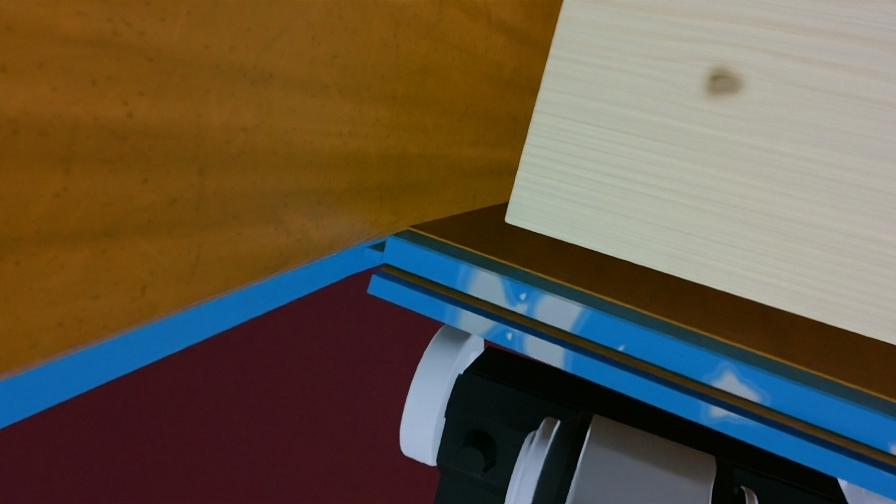

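Call:
move:
  target: {"side":"right","x":0.482,"y":-0.135,"z":0.60,"quat_wxyz":[0.5112,0.4885,-0.5112,0.4885]}
  min_time_s: 1.5

Call:
move:
  joints: {"torso_yaw_rad":0.55,"torso_pitch_rad":1.05}
  min_time_s: 2
  cameras: ["head_camera"]

Call:
move:
  target: {"side":"right","x":0.482,"y":-0.085,"z":0.48,"quat_wxyz":[0.5112,0.4885,-0.5112,0.4885]}
  min_time_s: 2
  cameras: ["head_camera"]

Scene clock: 241.30 s.
Joint torques (N m): left_arm=[18.75 12.61 2.2 7.86 -0.04 1.11 0.03] | right_arm=[-4.72 -15.22 -5.11 -9.15 -0.27 -8.12 -0.62]
External joint torques (N m): left_arm=[-1.94 -2.6 0.95 0.25 -0.11 -0.1 -0.01] | right_arm=[-1.71 -0.41 -1.98 -6.13 -0.42 -6.23 -0.67]
Wrist force (N): left_arm=[4.6 -2.2 -5.1] | right_arm=[-24.5 1.4 1.0]
Wrist torque (N m): left_arm=[-0.04 0.42 0.07] | right_arm=[-0.25 1.25 0.45]
Wrist force, peak (N): left_arm=[5.2 -2.9 -5.3] | right_arm=[-25.0 0.9 0.9]
move: done
base_odometry: x=+0.485 y=-0.070 heading=+0.044
lidar_m: 0.25 0.27 0.71 3.90 2.19 1.58 1.51 1.58 2.15 0.85 0.36 0.27
base_status: not commanded
joint_positions: torso_squat_rad=+0.800 torso_shift_rad=+0.400 torso_pitch_rad=+0.901 torso_yaw_rad=+0.400 left_shoulder_pitch_rad=+0.049 left_shoulder_roll_rad=+0.400 left_shoulder_yaw_rad=+0.041 left_elbow_rad=-0.149 left_forearm_roll_rad=+0.010 left_wrist_pitch_rad=-0.019 left_hand_roll_rad=+0.045 left_gripper_m=+0.099 right_shoulder_pitch_rad=-0.733 right_shoulder_roll_rad=-1.899 right_shoulder_yaw_rad=+1.317 right_elbow_rad=-1.814 right_forearm_roll_rad=-0.584 right_wrist_pitch_rad=-1.187 right_hand_roll_rad=+0.035 right_gripper_m=+0.074 head_pan_rad=+0.000 head_tilt_rad=+0.900
joint_status: all done
wheel_motors_off: 0
motor_effort: left_wheel=-1(2) right_wheel=+1(4)
chest: x=+0.2046 y=+0.0000 z=+0.9219 quat_wxyz=(+0.882, +0.086, +0.427, +0.179) (m; base frame)
left_hand: x=-0.3862 y=+0.4949 z=+0.6654 quat_wxyz=(+0.868, +0.286, +0.390, +0.114) (m; base frame)
right_hand: x=+0.4820 y=-0.1352 z=+0.5991 quat_wxyz=(+0.512, +0.488, -0.510, +0.489) (m; base frame)
right_hand_status: reached (checked arc, planned for 1.5 s): 1 mm and 0.2 deg off.
pictures: none

Scene clock: 243.60 s.
Joint torques (N m): left_arm=[19.04 15.19 2.22 8.1 0.04 1.14 -0.04] | right_arm=[-4.25 -10.8 -4.66 -12.38 3.11 -6.78 -0.44]
External joint torques (N m): left_arm=[-2.25 -2.54 0.79 0.34 -0.05 -0.16 -0.08] | right_arm=[-1.95 1.66 -2.24 -7.88 2.67 -4.94 -0.49]
Wrist force (N): left_arm=[4.9 -3.4 -3.9] | right_arm=[-21.1 -8.9 6.6]
Wrist torque (N m): left_arm=[0.06 0.42 0.06] | right_arm=[-1.22 0.79 0.23]
Wrist force, peak (N): left_arm=[5.1 -3.2 -5.2] | right_arm=[-25.2 -1.4 3.2]
move: done
base_odometry: x=+0.485 y=-0.070 heading=+0.044
lidar_m: 0.25 0.27 0.72 3.90 2.19 1.59 1.50 1.60 2.14 0.86 0.36 0.26
base_status: not commanded
joint_positions: torso_squat_rad=+0.800 torso_shift_rad=+0.400 torso_pitch_rad=+1.051 torso_yaw_rad=+0.550 left_shoulder_pitch_rad=+0.049 left_shoulder_roll_rad=+0.400 left_shoulder_yaw_rad=+0.041 left_elbow_rad=-0.149 left_forearm_roll_rad=+0.010 left_wrist_pitch_rad=-0.019 left_hand_roll_rad=+0.045 left_gripper_m=+0.099 right_shoulder_pitch_rad=-0.733 right_shoulder_roll_rad=-1.899 right_shoulder_yaw_rad=+1.317 right_elbow_rad=-1.813 right_forearm_roll_rad=-0.584 right_wrist_pitch_rad=-1.188 right_hand_roll_rad=+0.035 right_gripper_m=+0.074 head_pan_rad=+0.000 head_tilt_rad=+0.900
joint_status: all done
wheel_motors_off: 0
motor_effort: left_wheel=-2(3) right_wheel=+1(2)
chest: x=+0.2306 y=+0.0000 z=+0.8835 quat_wxyz=(+0.833, +0.136, +0.483, +0.235) (m; base frame)
left_hand: x=-0.4278 y=+0.4646 z=+0.7807 quat_wxyz=(+0.811, +0.331, +0.457, +0.152) (m; base frame)
right_hand: x=+0.4647 y=-0.0704 z=+0.5094 quat_wxyz=(+0.497, +0.574, -0.479, +0.440) (m; base frame)
pictures: head_camera
camera_calibration:
head_camera: T_world_to_cam=[[0.229727, -0.856142, -0.462868, 0.361353], [-0.900107, -0.367786, 0.233541, 0.202293], [-0.370181, 0.36298, -0.855109, 0.920646], [0, 0, 0, 1]] pos_world=[0.439878, 0.0495936, 0.907268]

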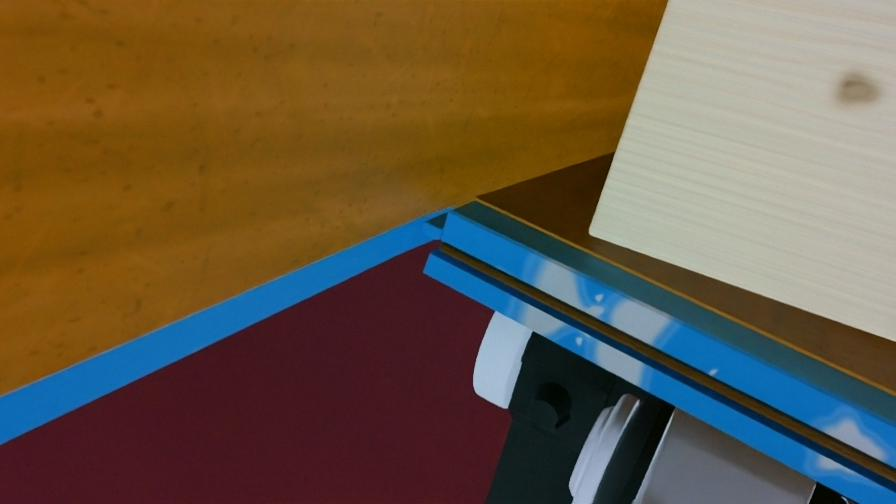

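Scene clock: 245.93 s.
Joint torques (N m): left_arm=[19.03 15.38 2.29 8.06 0.01 1.15 0.05] | right_arm=[-3.96 -12.63 -4.19 -10.84 1.19 -7.72 0]
External joint torques (N m): left_arm=[-2.26 -2.36 0.86 0.3 -0.07 -0.15 0.01] | right_arm=[-1.83 0.36 -1.95 -6.84 0.7 -5.87 -0.05]
Wrist force (N): left_arm=[4.8 -2.9 -4.0] | right_arm=[-24.7 1.0 0.7]
Wrist torque (N m): left_arm=[0.01 0.42 0.04] | right_arm=[-0.13 1.19 0.19]
Wrist force, peak (N): left_arm=[6.1 -3.1 -3.5] | right_arm=[-25.1 -2.4 3.8]
move: done
base_odometry: x=+0.485 y=-0.070 heading=+0.044
lidar_m: 0.25 0.27 0.69 3.90 2.19 1.58 1.52 1.60 2.15 0.86 0.36 0.26
base_status: not commanded
joint_positions: torso_squat_rad=+0.800 torso_shift_rad=+0.400 torso_pitch_rad=+1.051 torso_yaw_rad=+0.550 left_shoulder_pitch_rad=+0.049 left_shoulder_roll_rad=+0.400 left_shoulder_yaw_rad=+0.041 left_elbow_rad=-0.149 left_forearm_roll_rad=+0.010 left_wrist_pitch_rad=-0.019 left_hand_roll_rad=+0.045 left_gripper_m=+0.099 right_shoulder_pitch_rad=-0.714 right_shoulder_roll_rad=-1.914 right_shoulder_yaw_rad=+1.332 right_elbow_rad=-1.775 right_forearm_roll_rad=-0.684 right_wrist_pitch_rad=-1.145 right_hand_roll_rad=+0.226 right_gripper_m=+0.074 head_pan_rad=+0.000 head_tilt_rad=+0.900
joint_status: all done
wheel_motors_off: 0
motor_effort: left_wheel=-1(3) right_wheel=+0(3)
chest: x=+0.2306 y=+0.0000 z=+0.8835 quat_wxyz=(+0.833, +0.136, +0.483, +0.235) (m; base frame)
left_hand: x=-0.4278 y=+0.4646 z=+0.7807 quat_wxyz=(+0.811, +0.331, +0.457, +0.152) (m; base frame)
right_hand: x=+0.4819 y=-0.0855 z=+0.4790 quat_wxyz=(+0.512, +0.488, -0.510, +0.490) (m; base frame)
right_hand_status: reached (checked arc, planned for 2.0 s): 1 mm and 0.2 deg off.
pictures: head_camera
camera_calibration:
head_camera: T_world_to_cam=[[0.229823, -0.856102, -0.462895, 0.361286], [-0.900083, -0.367878, 0.23349, 0.202357], [-0.370179, 0.362982, -0.855109, 0.92056], [0, 0, 0, 1]] pos_world=[0.439879, 0.0495934, 0.907168]

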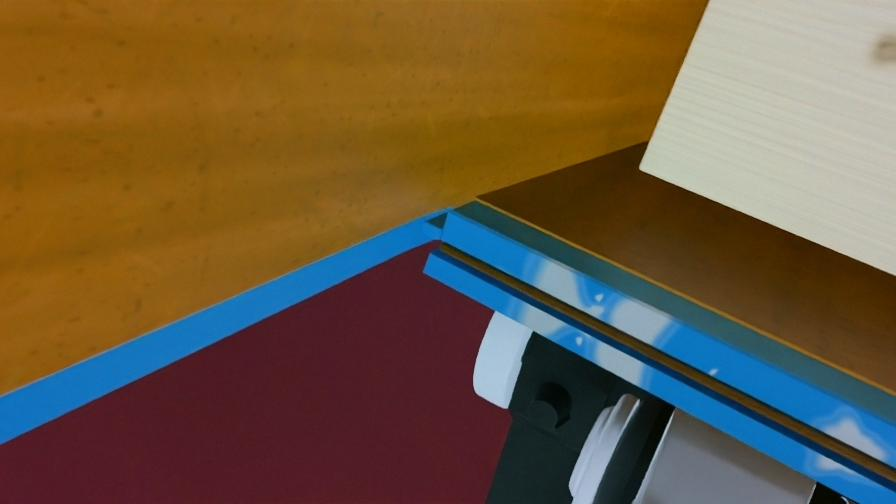

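Call:
move:
  joints: {"head_pan_rad":-0.5,"head_tilt_rad":0.6}
  cameras: ["head_camera","right_wrist_camera"]

Scene clock: 247.57 s.
Joint torques (N m): left_arm=[18.98 15.24 2.47 8.07 0.02 1.05 -0.05] | right_arm=[-3.64 -12.61 -3.92 -10.57 1.17 -7.58 0.04]
External joint torques (N m): left_arm=[-2.32 -2.5 1.04 0.31 -0.06 -0.25 -0.09] | right_arm=[-1.51 0.38 -1.69 -6.57 0.68 -5.73 -0.01]
Wrist force (N): left_arm=[4.9 -2.6 -4.0] | right_arm=[-24.7 0.8 0.8]
Wrist torque (N m): left_arm=[-0.03 0.41 0.06] | right_arm=[-0.15 1.23 0.19]
Wrist force, peak (N): left_arm=[5.6 -3.5 -4.2] | right_arm=[-25.0 0.9 1.2]
move: done
base_odometry: x=+0.485 y=-0.070 heading=+0.044
lidar_m: 0.25 0.27 0.68 3.88 2.19 1.57 1.50 1.60 2.15 0.88 0.35 0.27
base_status: not commanded
joint_positions: torso_squat_rad=+0.800 torso_shift_rad=+0.400 torso_pitch_rad=+1.051 torso_yaw_rad=+0.550 left_shoulder_pitch_rad=+0.049 left_shoulder_roll_rad=+0.400 left_shoulder_yaw_rad=+0.041 left_elbow_rad=-0.149 left_forearm_roll_rad=+0.010 left_wrist_pitch_rad=-0.019 left_hand_roll_rad=+0.045 left_gripper_m=+0.099 right_shoulder_pitch_rad=-0.714 right_shoulder_roll_rad=-1.914 right_shoulder_yaw_rad=+1.332 right_elbow_rad=-1.775 right_forearm_roll_rad=-0.684 right_wrist_pitch_rad=-1.145 right_hand_roll_rad=+0.226 right_gripper_m=+0.074 head_pan_rad=-0.500 head_tilt_rad=+0.600
joint_status: all done
wheel_motors_off: 0
motor_effort: left_wheel=-2(3) right_wheel=-1(2)
chest: x=+0.2306 y=+0.0000 z=+0.8835 quat_wxyz=(+0.833, +0.136, +0.483, +0.235) (m; base frame)
left_hand: x=-0.4278 y=+0.4646 z=+0.7807 quat_wxyz=(+0.811, +0.331, +0.457, +0.152) (m; base frame)
right_hand: x=+0.4819 y=-0.0855 z=+0.4790 quat_wxyz=(+0.512, +0.488, -0.510, +0.490) (m; base frame)
pictures: head_camera, right_wrist_camera
camera_calibration:
head_camera: T_world_to_cam=[[-0.00164174, -0.998165, -0.0605301, 0.0697224], [-0.999724, 0.000219073, 0.0235026, 0.442273], [-0.0234462, 0.060552, -0.99789, 0.91874], [0, 0, 0, 1]] pos_world=[0.463807, 0.013866, 0.910627]
right_wrist_camera: T_world_to_cam=[[0.0297555, 0.021614, -0.999323, 0.464912], [-0.882882, -0.468181, -0.0364145, 0.429986], [-0.468652, 0.883368, 0.00515166, 0.371137], [0, 0, 0, 1]] pos_world=[0.539728, -0.136588, 0.478343]

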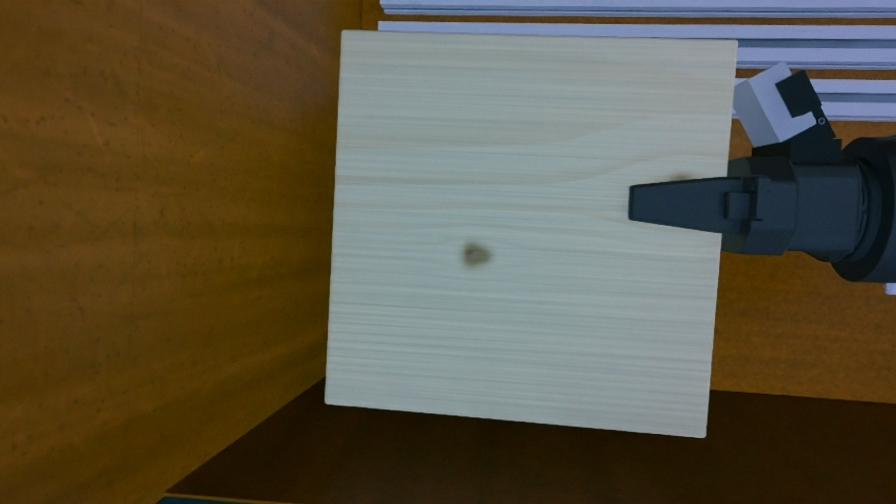

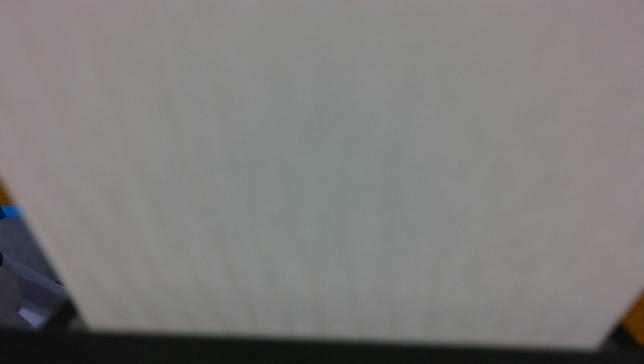

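Call:
move:
  target: {"side":"right","x":0.4715,"y":-0.07,"z":0.42,"quat_wxyz":[0.5112,0.4885,-0.5112,0.4885]}
  min_time_s: 1.5

Call:
move:
  target: {"side":"right","x":0.4715,"y":-0.07,"z":0.36,"quat_wxyz":[0.5112,0.4885,-0.5112,0.4885]}
  min_time_s: 1.5
  cameras: ["head_camera"]

Scene clock: 257.73 s.
Joint torques (N m): left_arm=[19.3 15.14 2.49 8 0.08 1.17 0.14] | right_arm=[-7.39 -8.46 -6.69 -10.23 1.43 -7.91 -0.46]
External joint torques (N m): left_arm=[-2 -2.59 1.05 0.25 0 -0.13 0.1] | right_arm=[-5.58 3.09 -4.58 -6.46 1.04 -6.04 -0.51]
Wrist force (N): left_arm=[4.5 -3.1 -4.2] | right_arm=[-24.3 1.3 0.9]
Wrist torque (N m): left_arm=[0.01 0.39 0.03] | right_arm=[-0.23 1.25 0.36]
Wrist force, peak (N): left_arm=[5.7 -3.2 -4.3] | right_arm=[-25.3 0.9 0.6]
move: done
base_odometry: x=+0.485 y=-0.070 heading=+0.044
lidar_m: 0.25 0.27 0.71 3.91 2.20 1.58 1.51 1.58 2.15 0.86 0.36 0.27
base_status: not commanded
joint_positions: torso_squat_rad=+0.800 torso_shift_rad=+0.400 torso_pitch_rad=+1.051 torso_yaw_rad=+0.550 left_shoulder_pitch_rad=+0.049 left_shoulder_roll_rad=+0.400 left_shoulder_yaw_rad=+0.041 left_elbow_rad=-0.149 left_forearm_roll_rad=+0.010 left_wrist_pitch_rad=-0.019 left_hand_roll_rad=+0.045 left_gripper_m=+0.099 right_shoulder_pitch_rad=-0.735 right_shoulder_roll_rad=-1.686 right_shoulder_yaw_rad=+1.326 right_elbow_rad=-1.511 right_forearm_roll_rad=-0.616 right_wrist_pitch_rad=-1.154 right_hand_roll_rad=+0.173 right_gripper_m=+0.074 head_pan_rad=-0.500 head_tilt_rad=+0.600
joint_status: all done
wheel_motors_off: 0
motor_effort: left_wheel=-2(3) right_wheel=+0(3)
chest: x=+0.2306 y=+0.0000 z=+0.8835 quat_wxyz=(+0.833, +0.136, +0.483, +0.235) (m; base frame)
left_hand: x=-0.4278 y=+0.4646 z=+0.7807 quat_wxyz=(+0.811, +0.331, +0.457, +0.152) (m; base frame)
right_hand: x=+0.4706 y=-0.0709 z=+0.4192 quat_wxyz=(+0.514, +0.486, -0.508, +0.491) (m; base frame)
right_hand_status: reached (checked arc, planned for 1.5 s): 2 mm and 0.6 deg off.
pictures: none

Scene clock: 259.57 s.
Joint torques (N m): left_arm=[19.05 15.14 2.48 8.09 0.07 1.21 -0.03] | right_arm=[-6.93 -7.32 -3 -8.14 0.33 -7.75 -0.63]
External joint torques (N m): left_arm=[-2.25 -2.6 1.05 0.33 -0.01 -0.09 -0.08] | right_arm=[-5.16 2.88 -1.18 -5.73 0.18 -5.85 -0.68]
Wrist force (N): left_arm=[5.0 -3.4 -3.7] | right_arm=[-24.1 0.7 0.8]
Wrist torque (N m): left_arm=[0.13 0.46 0.04] | right_arm=[-0.16 1.27 0.36]
Wrist force, peak (N): left_arm=[5.4 -3.0 -4.3] | right_arm=[-25.8 1.4 1.7]
move: done
base_odometry: x=+0.485 y=-0.070 heading=+0.044
lidar_m: 0.26 0.27 0.71 3.90 2.19 1.57 1.51 1.59 2.16 0.87 0.36 0.26
base_status: not commanded
joint_positions: torso_squat_rad=+0.800 torso_shift_rad=+0.400 torso_pitch_rad=+1.051 torso_yaw_rad=+0.550 left_shoulder_pitch_rad=+0.049 left_shoulder_roll_rad=+0.400 left_shoulder_yaw_rad=+0.041 left_elbow_rad=-0.149 left_forearm_roll_rad=+0.010 left_wrist_pitch_rad=-0.019 left_hand_roll_rad=+0.045 left_gripper_m=+0.099 right_shoulder_pitch_rad=-0.788 right_shoulder_roll_rad=-1.439 right_shoulder_yaw_rad=+1.337 right_elbow_rad=-1.085 right_forearm_roll_rad=-0.521 right_wrist_pitch_rad=-1.297 right_hand_roll_rad=+0.046 right_gripper_m=+0.074 head_pan_rad=-0.500 head_tilt_rad=+0.600
joint_status: all done
wheel_motors_off: 0
motor_effort: left_wheel=-2(2) right_wheel=+0(2)
chest: x=+0.2306 y=+0.0000 z=+0.8835 quat_wxyz=(+0.833, +0.136, +0.483, +0.235) (m; base frame)
left_hand: x=-0.4278 y=+0.4646 z=+0.7807 quat_wxyz=(+0.811, +0.331, +0.457, +0.152) (m; base frame)
right_hand: x=+0.4711 y=-0.0708 z=+0.3592 quat_wxyz=(+0.513, +0.487, -0.510, +0.490) (m; base frame)
right_hand_status: reached (checked arc, planned for 1.5 s): 1 mm and 0.3 deg off.
pictures: head_camera
camera_calibration:
head_camera: T_world_to_cam=[[-0.00164174, -0.998165, -0.0605301, 0.0697224], [-0.999724, 0.000219073, 0.0235026, 0.442273], [-0.0234462, 0.060552, -0.99789, 0.91874], [0, 0, 0, 1]] pos_world=[0.463807, 0.013866, 0.910627]

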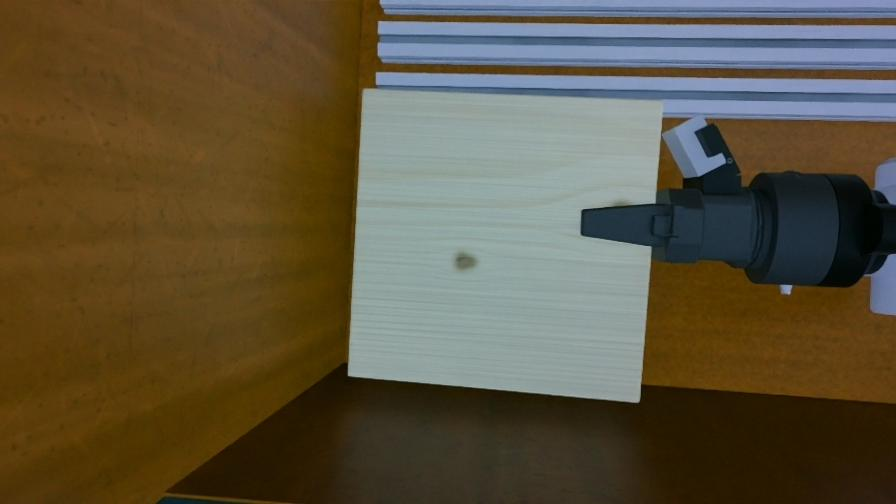

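Call:
move:
  target: {"side":"right","x":0.467,"y":-0.07,"z":0.338,"quat_wxyz":[0.5112,0.4885,-0.5112,0.4885]}
  min_time_s: 1.5
  cameras: ["head_camera"]

Scene clock: 265.07 s.
Joint torques (N m): left_arm=[18.73 15.3 2.36 8.07 -0.12 1.1 0] | right_arm=[-1.49 -1.87 1.54 -0.67 0.93 0.59 -0.43]
External joint torques (N m): left_arm=[-2.55 -2.43 0.93 0.32 -0.2 -0.2 -0.04] | right_arm=[0.23 7.52 3.11 1.04 0.88 2.51 -0.48]
Wrist force (N): left_arm=[4.9 -3.2 -3.7] | right_arm=[17.9 -2.8 8.0]
Wrist torque (N m): left_arm=[0.02 0.38 0.03] | right_arm=[0.03 3.12 0.16]
Wrist force, peak (N): left_arm=[5.7 -3.4 -4.1] | right_arm=[32.6 -3.1 12.5]
move: done
base_odometry: x=+0.485 y=-0.070 heading=+0.044
lidar_m: 0.25 0.27 0.71 3.89 2.18 1.59 1.51 1.59 2.15 0.85 0.36 0.26
base_status: not commanded
joint_positions: torso_squat_rad=+0.800 torso_shift_rad=+0.400 torso_pitch_rad=+1.049 torso_yaw_rad=+0.550 left_shoulder_pitch_rad=+0.049 left_shoulder_roll_rad=+0.400 left_shoulder_yaw_rad=+0.041 left_elbow_rad=-0.149 left_forearm_roll_rad=+0.010 left_wrist_pitch_rad=-0.019 left_hand_roll_rad=+0.045 left_gripper_m=+0.099 right_shoulder_pitch_rad=-0.807 right_shoulder_roll_rad=-1.327 right_shoulder_yaw_rad=+1.346 right_elbow_rad=-0.887 right_forearm_roll_rad=-0.495 right_wrist_pitch_rad=-1.377 right_hand_roll_rad=+0.006 right_gripper_m=+0.074 head_pan_rad=-0.500 head_tilt_rad=+0.600
joint_status: all done
wheel_motors_off: 0
motor_effort: left_wheel=-2(3) right_wheel=+1(2)
chest: x=+0.2300 y=+0.0001 z=+0.8840 quat_wxyz=(+0.833, +0.136, +0.482, +0.235) (m; base frame)
left_hand: x=-0.4281 y=+0.4647 z=+0.7800 quat_wxyz=(+0.812, +0.330, +0.457, +0.152) (m; base frame)
right_hand: x=+0.4680 y=-0.0706 z=+0.3394 quat_wxyz=(+0.512, +0.487, -0.511, +0.490) (m; base frame)
right_hand_status: reached (checked arc, planned for 1.5 s): 2 mm and 0.3 deg off.
pictures: head_camera
camera_calibration:
head_camera: T_world_to_cam=[[-0.00163702, -0.998177, -0.0603271, 0.0695893], [-0.99976, 0.000315835, 0.0219033, 0.443121], [-0.0218444, 0.0603485, -0.997938, 0.918925], [0, 0, 0, 1]] pos_world=[0.463202, 0.0138668, 0.911523]

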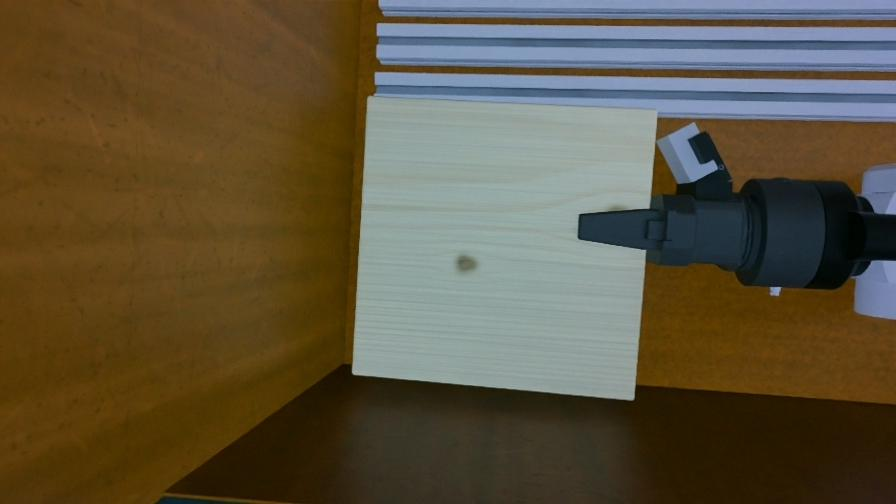

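Call:
move:
  target: {"side":"right","x":0.467,"y":-0.072,"z":0.360,"quat_wxyz":[0.532,0.4657,-0.4894,0.5103]}
  min_time_s: 1.5

Call:
move:
  target: {"side":"right","x":0.467,"y":-0.072,"z":0.349,"quat_wxyz":[0.532,0.4657,-0.4894,0.5103]}
  min_time_s: 1.0
  cameras: ["head_camera"]

Scene clock: 276.07 s.
Joint torques (N m): left_arm=[19.34 15.05 2.4 8.07 0 1.07 0.05] | right_arm=[-3.14 -9.58 -6.09 -9.92 0.21 -7.8 -0.11]
External joint torques (N m): left_arm=[-1.96 -2.68 0.97 0.32 -0.08 -0.23 0] | right_arm=[-1.54 1.03 -4.25 -7.04 -0.03 -5.91 -0.16]
Wrist force (N): left_arm=[5.3 -4.0 -3.8] | right_arm=[-23.4 1.8 -0.4]
Wrist torque (N m): left_arm=[0.11 0.45 0.08] | right_arm=[-0.33 1.35 0.17]
Wrist force, peak (N): left_arm=[5.3 -3.7 -4.2] | right_arm=[45.5 8.2 -7.5]
move: done
base_odometry: x=+0.485 y=-0.070 heading=+0.044
lidar_m: 0.25 0.27 0.70 3.90 2.20 1.59 1.51 1.58 2.16 0.87 0.36 0.26
base_status: not commanded
joint_positions: torso_squat_rad=+0.800 torso_shift_rad=+0.400 torso_pitch_rad=+1.050 torso_yaw_rad=+0.550 left_shoulder_pitch_rad=+0.049 left_shoulder_roll_rad=+0.400 left_shoulder_yaw_rad=+0.041 left_elbow_rad=-0.149 left_forearm_roll_rad=+0.010 left_wrist_pitch_rad=-0.019 left_hand_roll_rad=+0.045 left_gripper_m=+0.099 right_shoulder_pitch_rad=-0.764 right_shoulder_roll_rad=-1.512 right_shoulder_yaw_rad=+1.336 right_elbow_rad=-1.219 right_forearm_roll_rad=-0.549 right_wrist_pitch_rad=-1.179 right_hand_roll_rad=+0.092 right_gripper_m=+0.074 head_pan_rad=-0.500 head_tilt_rad=+0.600
joint_status: all done
wheel_motors_off: 0
motor_effort: left_wheel=+0(3) right_wheel=+1(2)
chest: x=+0.2305 y=+0.0001 z=+0.8835 quat_wxyz=(+0.833, +0.136, +0.483, +0.235) (m; base frame)
left_hand: x=-0.4279 y=+0.4646 z=+0.7806 quat_wxyz=(+0.811, +0.331, +0.457, +0.152) (m; base frame)
right_hand: x=+0.4656 y=-0.0727 z=+0.3586 quat_wxyz=(+0.529, +0.471, -0.488, +0.510) (m; base frame)
right_hand_status: reached (checked arc, planned for 1.5 s): 2 mm and 0.7 deg off.
pictures: none

Scene clock: 277.40 s.
Joint torques (N m): left_arm=[19.01 15.37 2.29 8.23 0.06 1.19 0.04] | right_arm=[-6.45 -7 -3.38 -8.23 0.67 -7.97 -0.63]
External joint torques (N m): left_arm=[-2.28 -2.36 0.86 0.48 -0.02 -0.11 -0.01] | right_arm=[-4.88 3.41 -1.6 -5.53 0.45 -6.08 -0.68]
Wrist force (N): left_arm=[5.1 -2.9 -3.9] | right_arm=[-23.3 2.3 -1.2]
Wrist torque (N m): left_arm=[0.03 0.44 0.06] | right_arm=[-0.36 1.35 0.35]
Wrist force, peak (N): left_arm=[5.9 -3.0 -4.2] | right_arm=[-24.2 2.2 -0.9]
move: done
base_odometry: x=+0.485 y=-0.070 heading=+0.044
lidar_m: 0.25 0.28 0.70 3.91 2.19 1.58 1.51 1.59 2.16 0.85 0.36 0.26
base_status: not commanded
joint_positions: torso_squat_rad=+0.800 torso_shift_rad=+0.400 torso_pitch_rad=+1.050 torso_yaw_rad=+0.550 left_shoulder_pitch_rad=+0.049 left_shoulder_roll_rad=+0.400 left_shoulder_yaw_rad=+0.041 left_elbow_rad=-0.149 left_forearm_roll_rad=+0.010 left_wrist_pitch_rad=-0.019 left_hand_roll_rad=+0.045 left_gripper_m=+0.099 right_shoulder_pitch_rad=-0.768 right_shoulder_roll_rad=-1.481 right_shoulder_yaw_rad=+1.336 right_elbow_rad=-1.166 right_forearm_roll_rad=-0.547 right_wrist_pitch_rad=-1.185 right_hand_roll_rad=+0.086 right_gripper_m=+0.074 head_pan_rad=-0.500 head_tilt_rad=+0.600
joint_status: all done
wheel_motors_off: 0
motor_effort: left_wheel=-1(1) right_wheel=+2(3)
chest: x=+0.2305 y=+0.0001 z=+0.8835 quat_wxyz=(+0.833, +0.136, +0.483, +0.235) (m; base frame)
left_hand: x=-0.4279 y=+0.4646 z=+0.7806 quat_wxyz=(+0.811, +0.331, +0.457, +0.152) (m; base frame)
right_hand: x=+0.4666 y=-0.0730 z=+0.3484 quat_wxyz=(+0.533, +0.464, -0.488, +0.512) (m; base frame)
right_hand_status: reached (checked arc, planned for 1.0 s): 1 mm and 0.3 deg off.
pictures: head_camera
camera_calibration:
head_camera: T_world_to_cam=[[-0.00162577, -0.998171, -0.0604316, 0.0697313], [-0.999728, 0.000217532, 0.0233022, 0.442355], [-0.0232465, 0.0604531, -0.9979, 0.91875], [0, 0, 0, 1]] pos_world=[0.463706, 0.0139663, 0.910727]

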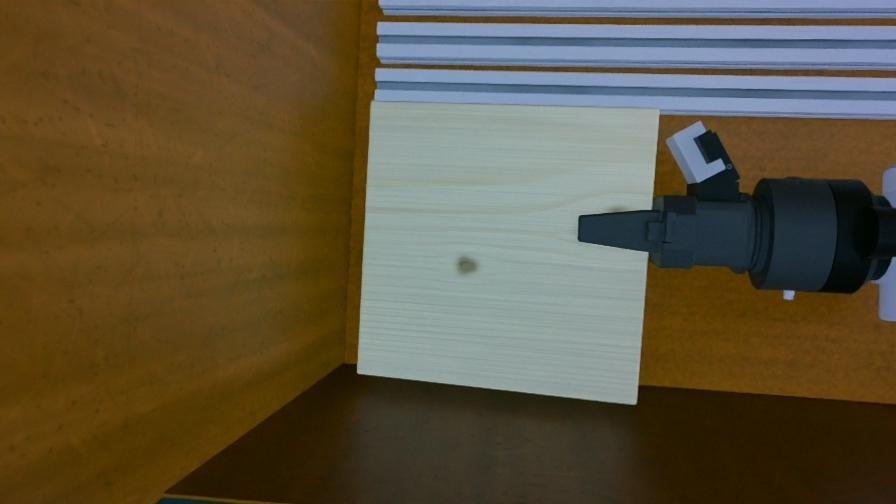

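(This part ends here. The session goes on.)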